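# Four hands move balls from blanket into crate

## Task

Several balls rest on a blanket; get every one of them into the crate, and make sure the crate finishes upright in its original spot. When a hand releases a held section of the blanket, that section should not drop by more than about a palm's width; cloth that merely clings to an opening hand, lifts a little and settles back close to where it was released is acceptable.

## Robot and tools

Robots: four i2rt Big YAM arms (arm1 to arm4), each ending in a right five-finger hand. Scene frame in metres, origin on the floor, +z up. Feet (base_link): arm1 at (-0.879, +0.654, 0.738), arm2 at (-0.870, -0.647, 0.822), arm3 at (+0.005, +0.645, 0.791), arm4 at (-0.005, -0.647, 0.728); each foot looks along its own +x (arm1 and arm3 face roughly -y, arm2 and arm4 roughly +y). Surfaces under the arms sit at z=0.720. Reach is about 1.07 m from the joint1 axis.

Hand frame: the hand point sits 0.045 m ahead of the palm. Its +z runs along straightened fingers, +y leaves the palm face, +x crosses the palm away from the thumb. Straight fingers extend 0.06-0.07 m past the point and lie 0.06 m behind it along -y. A wrist bracket on the little-finger side juts out and can strike things. With joints 1, 5, 6 at zero and the hand level and forward, the palm looks down with the thumb on the left. The wrist camera is on the little-finger side aimed at the hand point; near joint6 = -1.3 its image is upright.

Tool move: one action for any of arm1..arm4, each given its own object; omitted arms get no new command (results mark them "as last shown" / "not commanded") but may still be driving toward earlier targets. All parts start at once.
- "joints": absolute targets by name, radians for arm joints. Ranges: joint1_rad -2.879..2.879 (base yaw, positive counter-clockwise from above); joint2_rad 0..3.141 (shoulder, 0 = upper arm back and level, positive lifts then forward); joint3_rad 0..3.019 (elbow, 0 folded, positive opens); joint4_rad -1.692..1.57 (pitch, positive raises fingers); joint5_rad -1.57..1.57 (sideways, positive to arm's right); joint6_rad -2.094..2.094 (roll, positive clockwise viewed from behind). Joints move at independent paces, so the hand can sweep widely.
- Hand keys, all on a -1..1 scale and absolute: hand_little, hand_ring, hand_middle, hand_index, hand_thumb_bend (+1 straight/open, -1 curled/closed); hand_thumb_turn (+1 beside palm, -1 opposite the fingers); hand_force_limit (setting: closing stops at about 0 N at -1 up to 10 N at +1, 15 N for thumb motors); hand_speed (-0.96..1; setting, near zero at -1, full at +0.48 and above). Scene starts at force 0 and speed -0.8. For a soft grip use hand_speed -0.94 or lower.
- "target": absolute hand-point pose [x, y, z, qw, qx, qy, qz], scene frame, metres plus unit quaternion, in the same form the "hand" line prints. The hand travels a straight path from its hand_target toward it. "speed" is the top speed in m/s (0.002..4.3, default 0.25; rotation capped at twice that in rad/s). Alongside "target", "joints" may only carry hand keys, otherwise the call is rejected. All paths in an action finish together and end after 10 s at most; no action runs past 15 s. Paths ignore obstacles and other arms; the hand may lag, drift or overshoot, especially when stretched.
- "min_time_s" (0.1..8 s, next to "joints"): minimum duration for that arm's joint motions.
- "cameras": list of arm1_cam_wrist..arm4_cam_wrist, cam_high, cam_low, or "all"; [] for none. A move with no action returns full state and all images.

Tool wait: seconds 0..10, no new commands, returns state. Tool zoom_image: camera plus region [x0, y0, x1, y1] in pixels (top-left origin, at most 504x504) of that camera's newest image. show_instructions: reference pages. finished_scene: ends the scene for good; the goal must hold without the robots.

Result lines: "move" lists arms that received motion. "hand" is the measured hand-point pose (may be off at long reach); hand_target is the pose the drive currently holds. Arms read "done" within 1 cm and 2 degrees; "off_target" means resting short, perhaps still pushing. "time_out" is a stop: the joints keep a target (shown in "on_its_own"). "joint command not followed" or "pose unreachable" means a safety check is holding back the arm; "not_followed" drops a hand target. After a rejected call or a stop, the remaining calls in that reply are skipped. Joint velocities in rad/s; "within noise" means at rest. Joint torques have per-arm offsets; entries 3 and 4 wrap at ±28 N m. hand_stopped_by gives little, ring, middle, index, thumb_bend, thumb_turn: moving, target, force, stalled or fault. *_load_n is fingertip force in N, positive when pushed open; a load near 0 after closing suggests a lost grip. A finger motor only starts when its target changes by 0.002 or more; to squeeze harder raise hand_force_limit and send a more-closed target; to loosen send a more-open one. MOTOR HOT warns of heating; at 100 °C the arm goes limp for a while, and blocked keys read limit_stop_at_motor_heat and need resending.

Grasp tips: thumb turned fully in front lets the hand wrap objects 0.035-0.065 m thick; thumb tip against index pad can pinch light items up to about 0.08 m.

Avoid: knocking anything out of the work area, tipping or shifting the crate, two robots pressing together (including closing a hand on another hand's fingers), hard hits on fixed or heavy objects, dropping balls or releasing them while moving, dropping gripped blanket from height, and overloading fingers. Arms do not halt on contact and keep pushing. Stretched, fast arms overshoot by up to ~30 degrees. Objects may occasionally get a small external nudge.

Each tool is called after "Request:" as a command line: name --argument value for each argument, lists and objects as JSON in quotes; but a table of rows of numbers goes row by row, as --pt "numbers of a row", without its own name.

Reference images:

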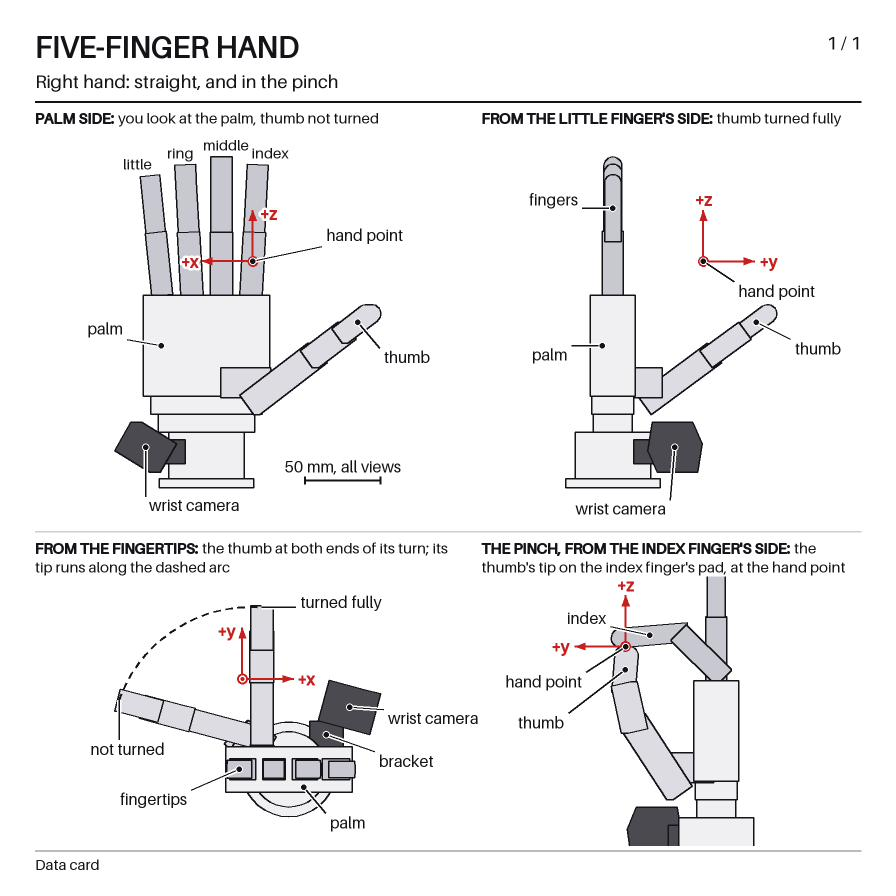

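## Session

Request:
move

Scene clock: 0.00 s.
Joint torques (N m): no reading
Motor temperatures (°C): arm1=[39 31 30 31 35 30] | arm2=[41 37 29 31 32 31] | arm3=[37 37 29 29 28 32] | arm4=[35 29 34 33 28 30]
Heat: arm1: hottest joint1_rad 39 °C; arm2: hottest joint1_rad 41 °C; arm3: hottest joint1_rad 37 °C; arm4: hottest joint1_rad 35 °C.
Joint velocities: within noise
arm1.joint_positions: joint1_rad=+0.286 joint2_rad=+0.637 joint3_rad=+1.420 joint4_rad=-1.259 joint5_rad=+0.020 joint6_rad=-1.508 hand_little=+1.000 hand_ring=+1.000 hand_middle=+1.000 hand_index=+1.000 hand_thumb_turn=+1.000 hand_thumb_bend=+1.000 hand_force_limit=+0.000 hand_speed=-0.800
arm1.joint_status: not commanded
arm1.hand_stopped_by: target,target,target,target,target,target
arm1.little_load_n: 0.0
arm1.ring_load_n: 0.0
arm1.middle_load_n: 0.0
arm1.index_load_n: 0.0
arm1.thumb_bend_load_n: 0.0
arm1.thumb_turn_load_n: 0.0
arm1.hand: x=-0.8791 y=+0.3982 z=+1.2656 quat_wxyz=(+0.311, +0.654, -0.547, +0.420) (m; scene frame)
arm1.hand_target: x=-0.8796 y=+0.4000 z=+1.2746 quat_wxyz=(+0.317, +0.650, -0.543, +0.427) (m; scene frame)
arm1.hand_status: not commanded
arm2.joint_positions: joint1_rad=-0.463 joint2_rad=+0.643 joint3_rad=+1.360 joint4_rad=-1.195 joint5_rad=+0.071 joint6_rad=-1.313 hand_little=+1.000 hand_ring=+1.000 hand_middle=+1.000 hand_index=+1.000 hand_thumb_turn=+1.000 hand_thumb_bend=+1.000 hand_force_limit=+0.000 hand_speed=-0.800
arm2.joint_status: not commanded
arm2.hand_stopped_by: target,target,target,target,target,target
arm2.little_load_n: 0.0
arm2.ring_load_n: 0.0
arm2.middle_load_n: 0.0
arm2.index_load_n: 0.0
arm2.thumb_bend_load_n: 0.0
arm2.thumb_turn_load_n: 0.0
arm2.hand: x=-0.6906 y=-0.4492 z=+1.3244 quat_wxyz=(-0.295, +0.791, +0.320, +0.430) (m; scene frame)
arm2.hand_target: x=-0.6912 y=-0.4502 z=+1.3338 quat_wxyz=(-0.300, +0.786, +0.318, +0.437) (m; scene frame)
arm2.hand_status: not commanded
arm3.joint_positions: joint1_rad=+0.715 joint2_rad=+0.582 joint3_rad=+1.374 joint4_rad=-1.585 joint5_rad=+0.203 joint6_rad=-1.538 hand_little=+1.000 hand_ring=+1.000 hand_middle=+1.000 hand_index=+1.000 hand_thumb_turn=+1.000 hand_thumb_bend=+1.000 hand_force_limit=+0.000 hand_speed=-0.800
arm3.joint_status: not commanded
arm3.hand_stopped_by: target,target,target,target,target,target
arm3.little_load_n: 0.0
arm3.ring_load_n: 0.0
arm3.middle_load_n: 0.0
arm3.index_load_n: 0.0
arm3.thumb_bend_load_n: 0.0
arm3.thumb_turn_load_n: 0.0
arm3.hand: x=+0.0485 y=+0.4553 z=+1.2548 quat_wxyz=(+0.225, +0.826, -0.410, +0.314) (m; scene frame)
arm3.hand_target: x=+0.0479 y=+0.4558 z=+1.2615 quat_wxyz=(+0.228, +0.822, -0.410, +0.322) (m; scene frame)
arm3.hand_status: not commanded
arm4.joint_positions: joint1_rad=+0.017 joint2_rad=+0.603 joint3_rad=+1.320 joint4_rad=-1.375 joint5_rad=+0.248 joint6_rad=-0.928 hand_little=+1.000 hand_ring=+1.000 hand_middle=+1.000 hand_index=+1.000 hand_thumb_turn=+1.000 hand_thumb_bend=+1.000 hand_force_limit=+0.000 hand_speed=-0.800
arm4.joint_status: not commanded
arm4.hand_stopped_by: target,target,target,target,target,target
arm4.little_load_n: 0.0
arm4.ring_load_n: 0.0
arm4.middle_load_n: 0.0
arm4.index_load_n: 0.0
arm4.thumb_bend_load_n: 0.0
arm4.thumb_turn_load_n: 0.0
arm4.hand: x=+0.0703 y=-0.4526 z=+1.1799 quat_wxyz=(-0.342, +0.820, +0.343, +0.304) (m; scene frame)
arm4.hand_target: x=+0.0702 y=-0.4531 z=+1.1875 quat_wxyz=(-0.350, +0.817, +0.341, +0.307) (m; scene frame)
arm4.hand_status: not commanded
pictures: arm1_cam_wrist, arm2_cam_wrist, arm3_cam_wrist, arm4_cam_wrist, cam_high, cam_low

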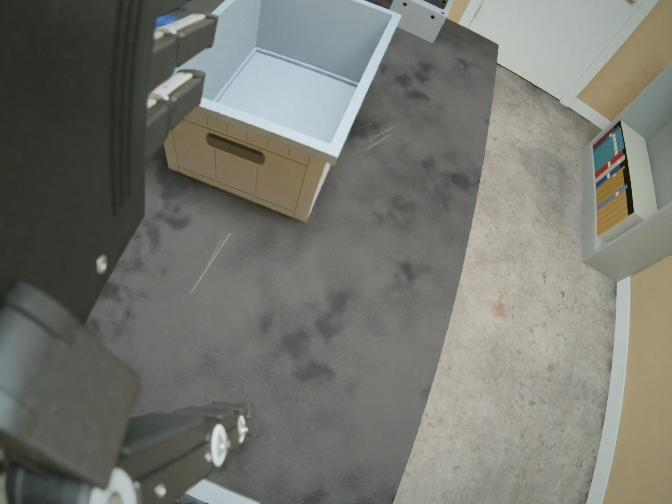

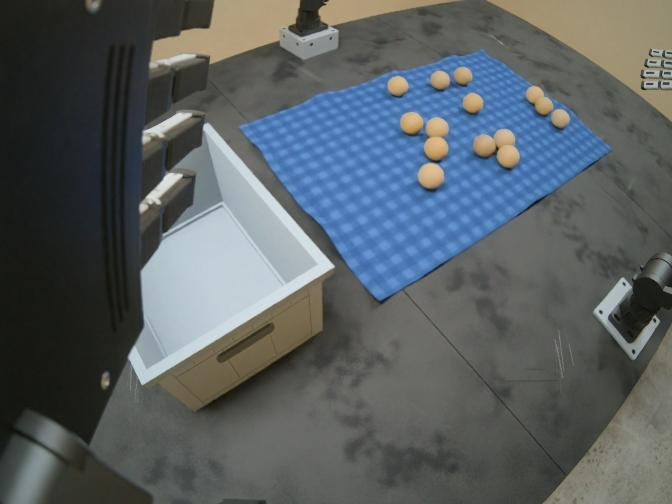

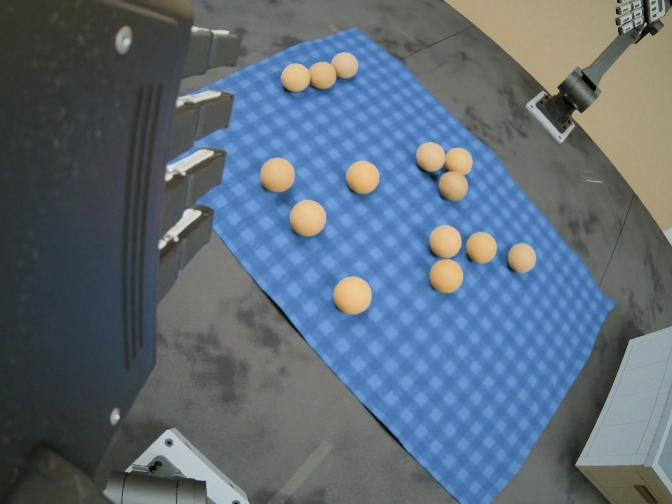

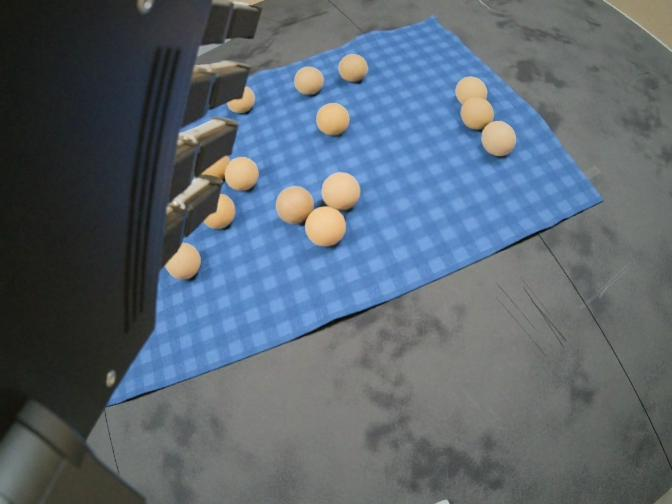

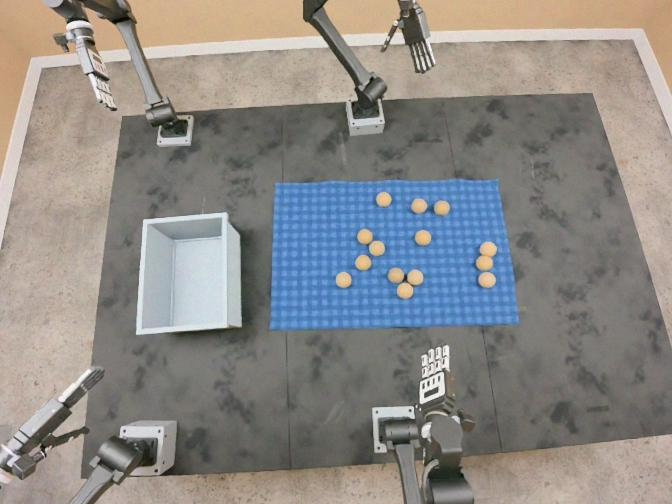

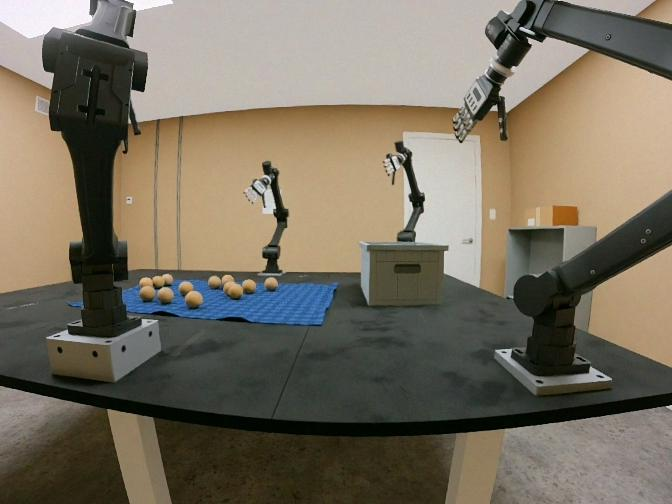

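Request:
zoom_image --camera "cam_high" --region '[260, 160, 530, 340]'

Request:
zoom_image --camera "cam_high" --region '[80, 180, 290, 360]'

Request:
zoom_image --camera "arm3_cam_wrist" --region '[200, 20, 630, 504]'

Request:
zoom_image --camera "arm2_cam_wrist" --region '[200, 40, 500, 320]'

Scaled by 1.867 from the camera's image (finer frame: 960x720).

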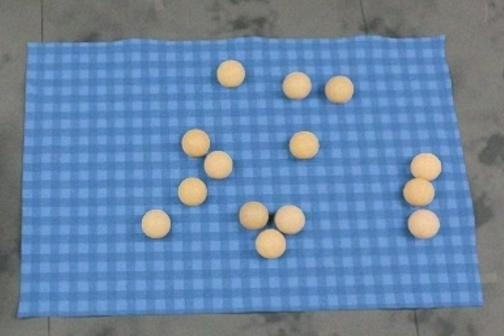

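Scaled by 2.400 from the camera's image (finer frame: 960x720).

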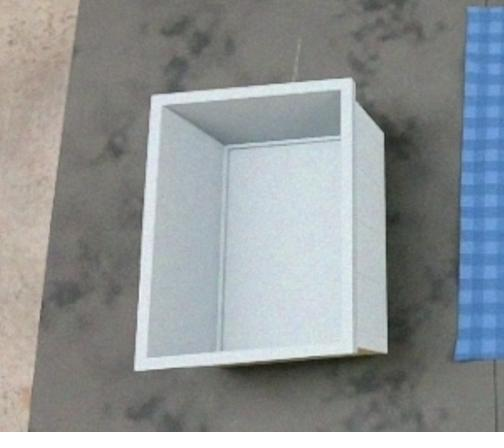

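Scaled by 1.041 from the camera's image (finer frame: 960x720).

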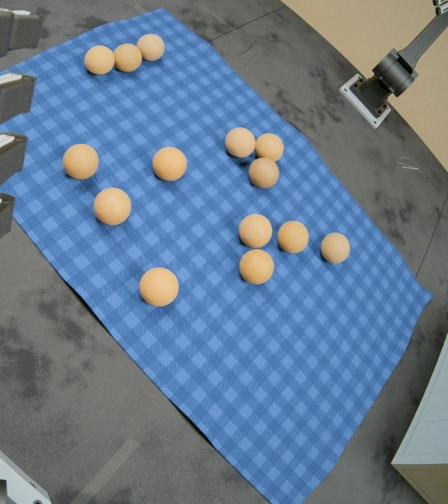

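Scaled by 1.680 from the camera's image (finer frame: 960x720).

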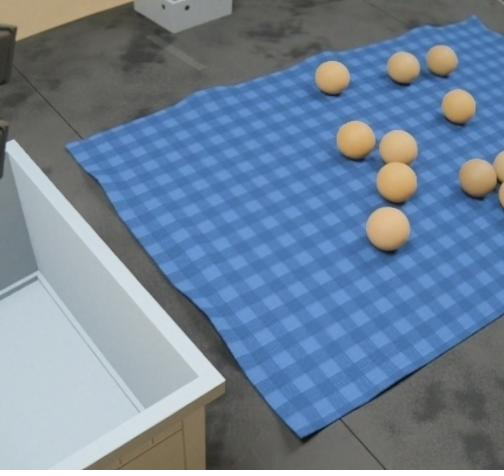

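Request:
move --arm1 '{"target": [-0.39, 0.35, 0.93, 0.2049, -0.4394, 0.7927, -0.3696], "speed": 0.4, "joints": {"hand_speed": -0.4, "hand_thumb_turn": -1, "hand_index": 0.1, "hand_middle": 0.1, "hand_ring": 0.1, "hand_little": 0.1}}' --arm2 '{"target": [-0.42, -0.25, 0.95, 0.4082, -0.8754, 0.2345, -0.1094], "speed": 0.4, "joints": {"hand_speed": -0.4, "hand_thumb_turn": -1, "hand_index": 0.1, "hand_middle": 0.1, "hand_ring": 0.1, "hand_little": 0.1}}' --arm3 '{"target": [0.56, 0.305, 0.93, 0.2081, -0.4463, 0.7888, -0.3678], "speed": 0.4, "joints": {"hand_speed": -0.4, "hand_thumb_turn": -1, "hand_index": 0.1, "hand_middle": 0.1, "hand_ring": 0.1, "hand_little": 0.1}}' --arm4 '{"target": [0.52, -0.29, 0.93, 0.3732, -0.8002, 0.4255, -0.1984], "speed": 0.4, "joints": {"hand_speed": -0.4, "hand_thumb_turn": -1, "hand_index": 0.1, "hand_middle": 0.1, "hand_ring": 0.1, "hand_little": 0.1}}' --cameras '["all"]'

Scene clock: 88.07 s.
Joint torques (N m): arm1=[0.21 -14.8 8.96 2.59 -0.13 0.13] | arm2=[0.85 -12.51 12.9 2.04 -0.16 0.18] | arm3=[0.32 -12.69 12.89 2.56 -0.11 -0.05] | arm4=[-0.56 -14.92 14.61 1.99 0.15 0.12]
Motor temperatures (°C): arm1=[39 31 37 31 34 30] | arm2=[41 37 36 31 31 30] | arm3=[37 37 36 30 28 31] | arm4=[34 29 45 32 28 29]
Heat: arm1: hottest joint1_rad 39 °C; arm2: hottest joint1_rad 41 °C; arm3: hottest joint1_rad 37 °C; arm4: hottest joint3_rad 45 °C.
move: arm1 done; arm2 off_target; arm3 off_target; arm4 off_target
Joint velocities: within noise
arm1.joint_positions: joint1_rad=+0.968 joint2_rad=+1.461 joint3_rad=+1.171 joint4_rad=-0.439 joint5_rad=-0.047 joint6_rad=-0.048 hand_little=+0.100 hand_ring=+0.100 hand_middle=+0.100 hand_index=+0.100 hand_thumb_turn=-1.000 hand_thumb_bend=+1.000 hand_force_limit=+0.000 hand_speed=-0.400
arm1.joint_status: all done
arm1.hand_stopped_by: target,target,target,target,target,target
arm1.little_load_n: 0.0
arm1.ring_load_n: 0.0
arm1.middle_load_n: 0.0
arm1.index_load_n: 0.0
arm1.thumb_bend_load_n: 0.5
arm1.thumb_turn_load_n: 0.0
arm1.hand: x=-0.3969 y=+0.3458 z=+0.9244 quat_wxyz=(-0.197, +0.440, -0.797, +0.363)
arm1.hand_target: x=-0.3901 y=+0.3501 z=+0.9300 quat_wxyz=(-0.205, +0.440, -0.793, +0.369)
arm1.hand_status: done (0.010 m and 1.3 deg from the pose sent, 0.595 m and 71.4 deg at the start)
arm2.joint_positions: joint1_rad=-0.931 joint2_rad=+1.625 joint3_rad=+1.147 joint4_rad=-0.344 joint5_rad=-0.343 joint6_rad=-0.314 hand_little=+0.100 hand_ring=+0.100 hand_middle=+0.100 hand_index=+0.100 hand_thumb_turn=-1.000 hand_thumb_bend=+1.000 hand_force_limit=+0.000 hand_speed=-0.400
arm2.joint_status: all done
arm2.hand_stopped_by: target,target,target,target,target,target
arm2.little_load_n: 0.0
arm2.ring_load_n: 0.0
arm2.middle_load_n: 0.0
arm2.index_load_n: 0.0
arm2.thumb_bend_load_n: 0.0
arm2.thumb_turn_load_n: 0.0
arm2.hand: x=-0.4407 y=-0.2615 z=+0.9224 quat_wxyz=(-0.384, +0.888, -0.235, +0.091)
arm2.hand_target: x=-0.4214 y=-0.2511 z=+0.9504 quat_wxyz=(-0.408, +0.876, -0.234, +0.109)
arm2.hand_status: off_target (0.036 m and 3.8 deg from the pose sent, 0.503 m and 76.6 deg at the start)
arm3.joint_positions: joint1_rad=+0.908 joint2_rad=+1.672 joint3_rad=+1.256 joint4_rad=-0.335 joint5_rad=-0.044 joint6_rad=-0.054 hand_little=+0.100 hand_ring=+0.100 hand_middle=+0.100 hand_index=+0.100 hand_thumb_turn=-1.000 hand_thumb_bend=+1.000 hand_force_limit=+0.000 hand_speed=-0.400
arm3.joint_status: all done
arm3.hand_stopped_by: target,target,target,target,target,target
arm3.little_load_n: 0.0
arm3.ring_load_n: 0.0
arm3.middle_load_n: 0.0
arm3.index_load_n: 0.0
arm3.thumb_bend_load_n: 0.0
arm3.thumb_turn_load_n: 0.0
arm3.hand: x=+0.5417 y=+0.3125 z=+0.9089 quat_wxyz=(-0.195, +0.452, -0.798, +0.347)
arm3.hand_target: x=+0.5589 y=+0.3057 z=+0.9304 quat_wxyz=(-0.208, +0.446, -0.789, +0.368)
arm3.hand_status: off_target (0.029 m and 3.1 deg from the pose sent, 0.624 m and 80.9 deg at the start)
arm4.joint_positions: joint1_rad=-0.992 joint2_rad=+1.602 joint3_rad=+1.310 joint4_rad=-0.468 joint5_rad=-0.038 joint6_rad=-0.049 hand_little=+0.100 hand_ring=+0.100 hand_middle=+0.100 hand_index=+0.100 hand_thumb_turn=-1.000 hand_thumb_bend=+1.000 hand_force_limit=+0.000 hand_speed=-0.400
arm4.joint_status: all done
arm4.hand_stopped_by: target,target,target,target,target,target
arm4.little_load_n: 0.0
arm4.ring_load_n: 0.0
arm4.middle_load_n: 0.0
arm4.index_load_n: 0.0
arm4.thumb_bend_load_n: 0.0
arm4.thumb_turn_load_n: 0.0
arm4.hand: x=+0.5034 y=-0.2978 z=+0.9060 quat_wxyz=(-0.355, +0.812, -0.423, +0.188)
arm4.hand_target: x=+0.5189 y=-0.2908 z=+0.9301 quat_wxyz=(-0.373, +0.800, -0.426, +0.198)
arm4.hand_status: off_target (0.030 m and 2.8 deg from the pose sent, 0.540 m and 91.4 deg at the start)
pictures: arm1_cam_wrist, arm2_cam_wrist, arm3_cam_wrist, arm4_cam_wrist, cam_high, cam_low

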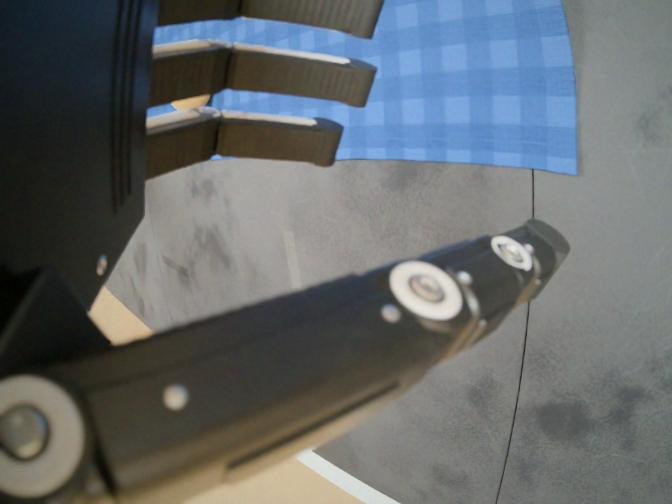

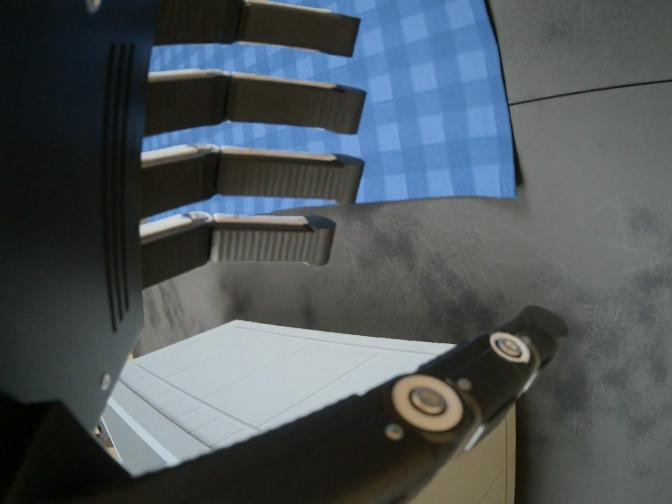

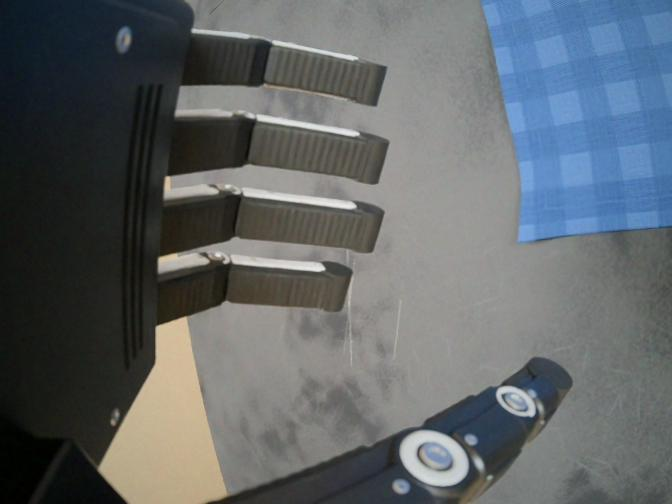

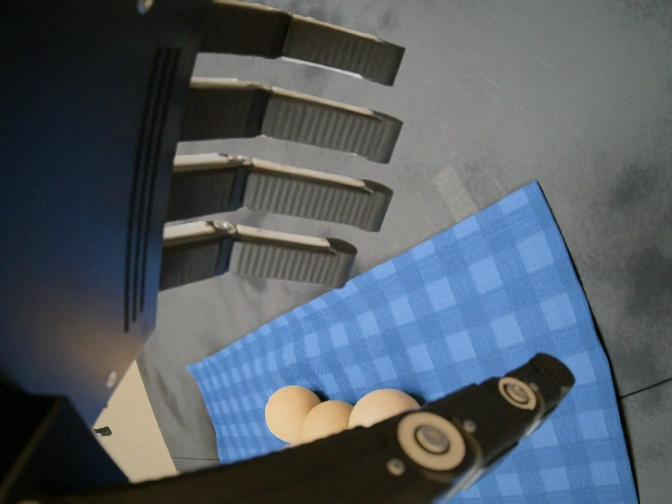

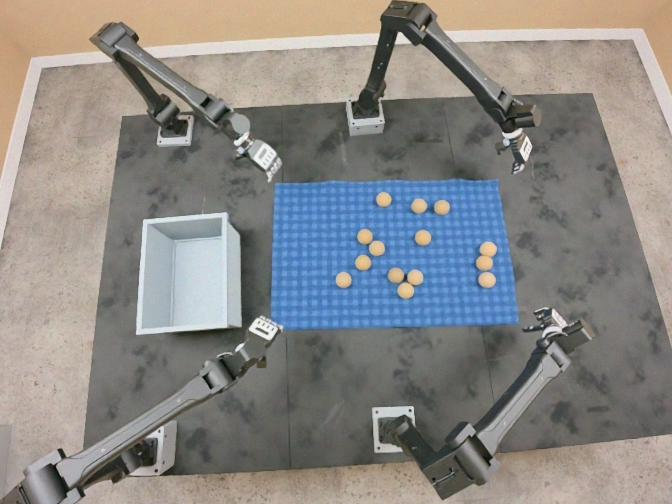

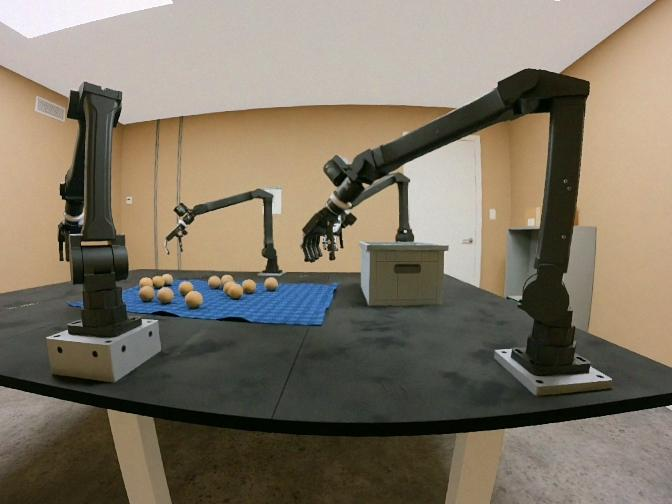

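Request:
zoom_image --camera "cam_high" --region '[460, 130, 600, 235]'

Request:
zoom_image --camera "cam_high" --region '[470, 270, 610, 375]'

Request:
zoom_image --camera "cam_high" --region '[210, 285, 350, 390]'

Request:
zoom_image --camera "cam_high" --region '[210, 110, 350, 215]'

Scaled by 3.600 from the camera's image (finer frame: 960x720).

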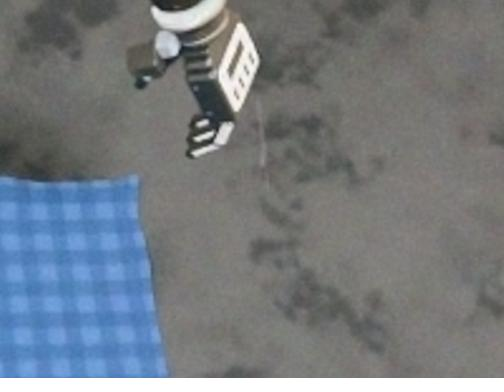

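Scaled by 3.600 from the camera's image (finer frame: 960x720).

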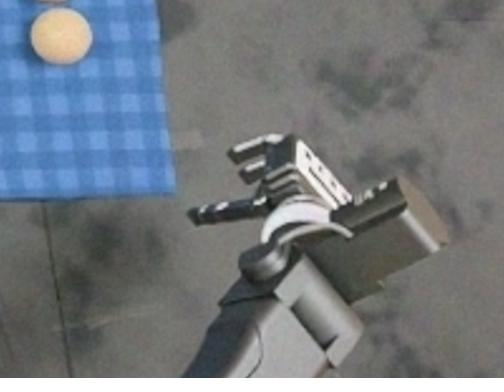

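Scaled by 3.600 from the camera's image (finer frame: 960x720).

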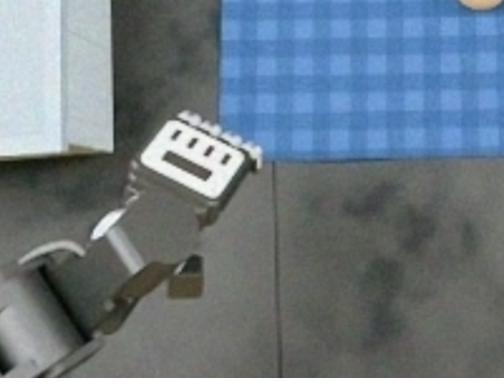

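Scaled by 3.600 from the camera's image (finer frame: 960x720).

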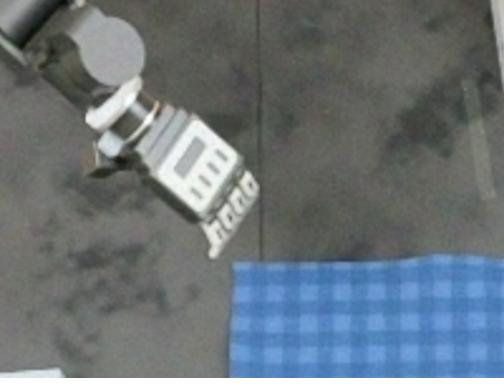

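Request:
move --arm1 '{"target": [-0.348, 0.324, 0.768, 0.2125, -0.4358, 0.7861, -0.3834], "speed": 0.25}' --arm2 '{"target": [-0.377, -0.185, 0.788, 0.4234, -0.8682, 0.2326, -0.1134], "speed": 0.25}' --arm3 '{"target": [0.577, 0.288, 0.782, 0.2158, -0.4426, 0.7822, -0.3815], "speed": 0.25}' --arm4 '{"target": [0.5255, -0.255, 0.784, 0.3870, -0.7936, 0.4219, -0.2058], "speed": 0.25}' --cameras '["all"]'

Scene clock: 172.17 s.
Joint torques (N m): arm1=[0.38 -17.44 7.27 2.66 -0.04 0.12] | arm2=[1.96 -15.27 10.66 2.13 0.03 0.18] | arm3=[-0.56 -14.33 8.44 2.67 -0.26 -0.08] | arm4=[0.21 -16.73 8.49 2.69 0.18 0.11]
Motor temperatures (°C): arm1=[39 35 43 30 33 30] | arm2=[40 39 43 31 31 30] | arm3=[37 42 43 30 28 31] | arm4=[34 31 56 32 28 29]
Heat: arm1: hottest joint3_rad 43 °C; arm2: hottest joint3_rad 43 °C; arm3: hottest joint3_rad 43 °C; arm4: hottest joint3_rad 56 °C.
move: arm1 done; arm2 off_target; arm3 done; arm4 done
Joint velocities: within noise
arm1.joint_positions: joint1_rad=+0.971 joint2_rad=+1.767 joint3_rad=+1.063 joint4_rad=+0.023 joint5_rad=-0.046 joint6_rad=-0.043 hand_little=+0.100 hand_ring=+0.100 hand_middle=+0.100 hand_index=+0.100 hand_thumb_turn=-1.000 hand_thumb_bend=+1.000 hand_force_limit=+0.000 hand_speed=-0.400
arm1.joint_status: not commanded
arm1.hand_stopped_by: target,target,target,target,target,target
arm1.little_load_n: 0.0
arm1.ring_load_n: 0.0
arm1.middle_load_n: 0.5
arm1.index_load_n: 0.5
arm1.thumb_bend_load_n: 0.0
arm1.thumb_turn_load_n: 0.0
arm1.hand: x=-0.3544 y=+0.3173 z=+0.7683 quat_wxyz=(-0.207, +0.434, -0.789, +0.382)
arm1.hand_target: x=-0.3482 y=+0.3239 z=+0.7679 quat_wxyz=(-0.212, +0.436, -0.786, +0.383)
arm1.hand_status: done (0.009 m and 0.7 deg from the pose sent, 0.165 m and 3.2 deg at the start)
arm2.joint_positions: joint1_rad=-0.895 joint2_rad=+2.011 joint3_rad=+1.208 joint4_rad=+0.042 joint5_rad=-0.321 joint6_rad=-0.268 hand_little=+0.100 hand_ring=+0.100 hand_middle=+0.100 hand_index=+0.100 hand_thumb_turn=-1.000 hand_thumb_bend=+1.000 hand_force_limit=+0.000 hand_speed=-0.400
arm2.joint_status: not commanded
arm2.hand_stopped_by: target,target,target,target,target,target
arm2.little_load_n: 0.0
arm2.ring_load_n: 0.0
arm2.middle_load_n: 0.0
arm2.index_load_n: 0.0
arm2.thumb_bend_load_n: 0.0
arm2.thumb_turn_load_n: 0.0
arm2.hand: x=-0.3926 y=-0.2029 z=+0.7701 quat_wxyz=(-0.404, +0.878, -0.237, +0.101)
arm2.hand_target: x=-0.3780 y=-0.1858 z=+0.7888 quat_wxyz=(-0.424, +0.868, -0.232, +0.113)
arm2.hand_status: off_target (0.030 m and 2.9 deg from the pose sent, 0.167 m and 5.6 deg at the start)
arm3.joint_positions: joint1_rad=+0.908 joint2_rad=+1.926 joint3_rad=+1.188 joint4_rad=+0.056 joint5_rad=-0.049 joint6_rad=-0.054 hand_little=+0.100 hand_ring=+0.100 hand_middle=+0.100 hand_index=+0.100 hand_thumb_turn=-1.000 hand_thumb_bend=+1.000 hand_force_limit=+0.000 hand_speed=-0.400
arm3.joint_status: not commanded
arm3.hand_stopped_by: target,target,target,target,target,target
arm3.little_load_n: 0.0
arm3.ring_load_n: 0.0
arm3.middle_load_n: 0.0
arm3.index_load_n: 0.0
arm3.thumb_bend_load_n: 0.0
arm3.thumb_turn_load_n: 0.0
arm3.hand: x=+0.5738 y=+0.2924 z=+0.7792 quat_wxyz=(-0.211, +0.447, -0.785, +0.374)
arm3.hand_target: x=+0.5769 y=+0.2880 z=+0.7820 quat_wxyz=(-0.216, +0.443, -0.782, +0.381)
arm3.hand_status: done (0.006 m and 1.1 deg from the pose sent, 0.134 m and 5.1 deg at the start)
arm4.joint_positions: joint1_rad=-0.954 joint2_rad=+1.803 joint3_rad=+1.198 joint4_rad=-0.075 joint5_rad=-0.001 joint6_rad=-0.018 hand_little=+0.100 hand_ring=+0.100 hand_middle=+0.100 hand_index=+0.100 hand_thumb_turn=-1.000 hand_thumb_bend=+1.000 hand_force_limit=+0.000 hand_speed=-0.400
arm4.joint_status: not commanded
arm4.hand_stopped_by: target,target,target,target,target,target
arm4.little_load_n: 0.0
arm4.ring_load_n: 0.0
arm4.middle_load_n: 0.0
arm4.index_load_n: 0.0
arm4.thumb_bend_load_n: 0.0
arm4.thumb_turn_load_n: 0.0
arm4.hand: x=+0.5281 y=-0.2586 z=+0.7886 quat_wxyz=(-0.385, +0.796, -0.419, +0.208)
arm4.hand_target: x=+0.5255 y=-0.2550 z=+0.7842 quat_wxyz=(-0.387, +0.794, -0.422, +0.206)
arm4.hand_status: done (0.006 m and 0.5 deg from the pose sent, 0.131 m and 4.7 deg at the start)
pictures: arm1_cam_wrist, arm2_cam_wrist, arm3_cam_wrist, arm4_cam_wrist, cam_high, cam_low

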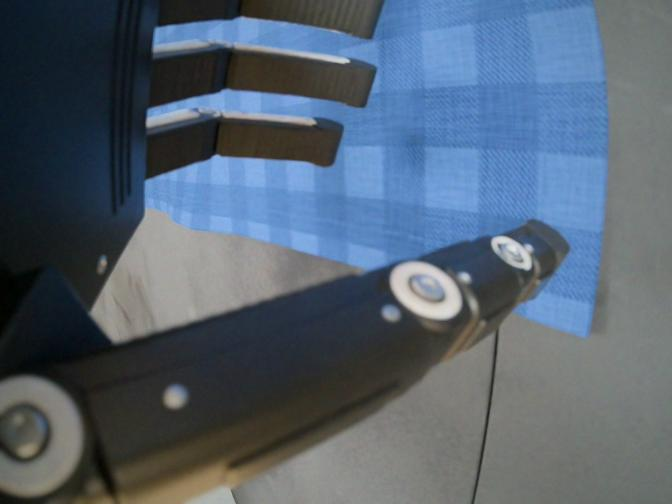

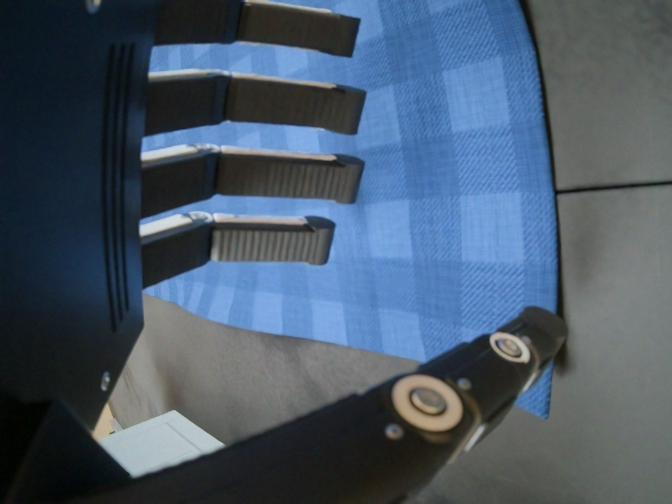

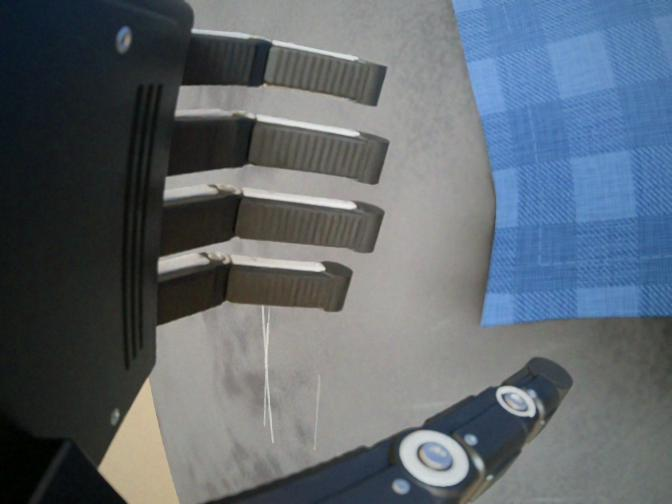

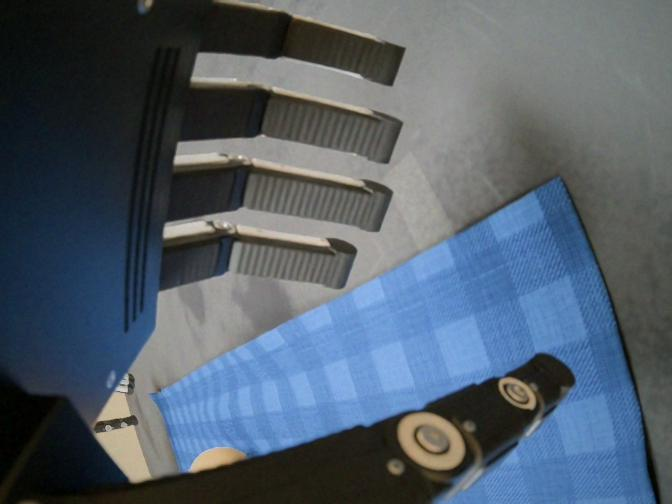

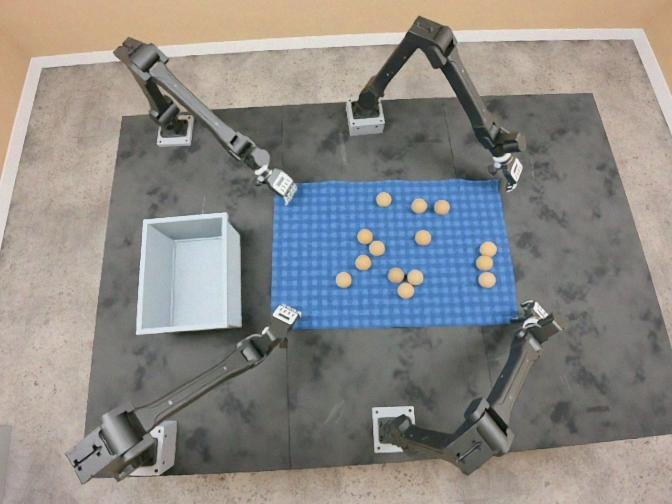

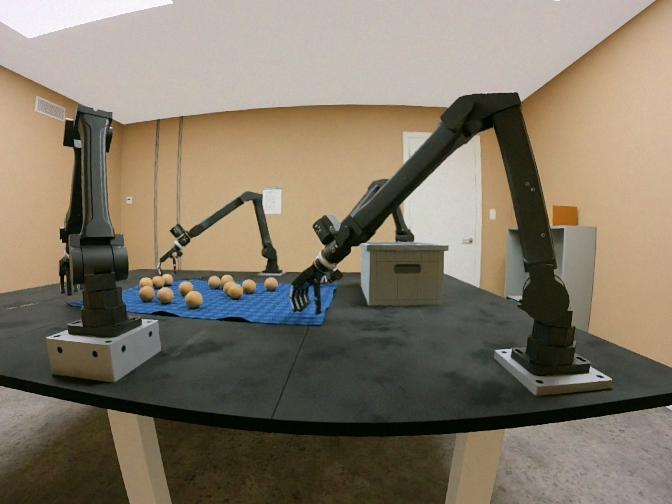

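Request:
zoom_image --camera "cam_high" --region '[460, 140, 560, 215]'

Request:
zoom_image --camera "cam_high" --region '[480, 280, 580, 355]'

Request:
zoom_image --camera "cam_high" --region '[240, 280, 340, 355]'

Request:
zoom_image --camera "cam_high" --region '[240, 150, 340, 225]'

Scaled by 5.040 from the camera's image (finer frame: 960x720).

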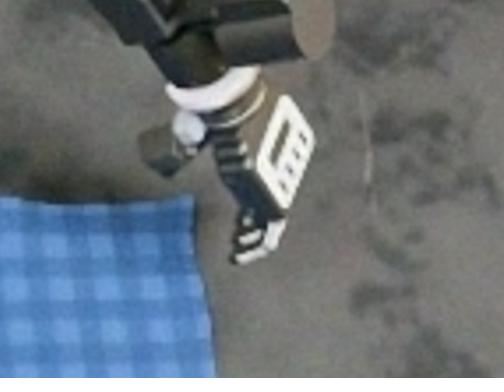

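Scaled by 5.040 from the camera's image (finer frame: 960x720).

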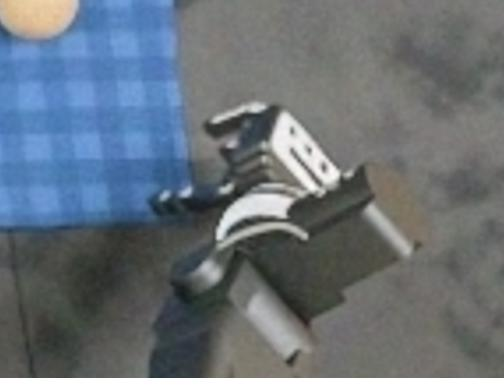

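Scaled by 5.040 from the camera's image (finer frame: 960x720).

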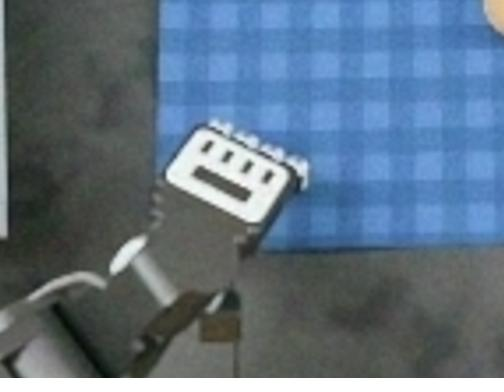

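Scaled by 5.040 from the camera's image (finer frame: 960x720).

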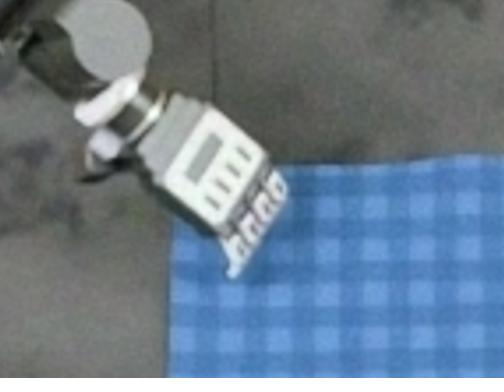

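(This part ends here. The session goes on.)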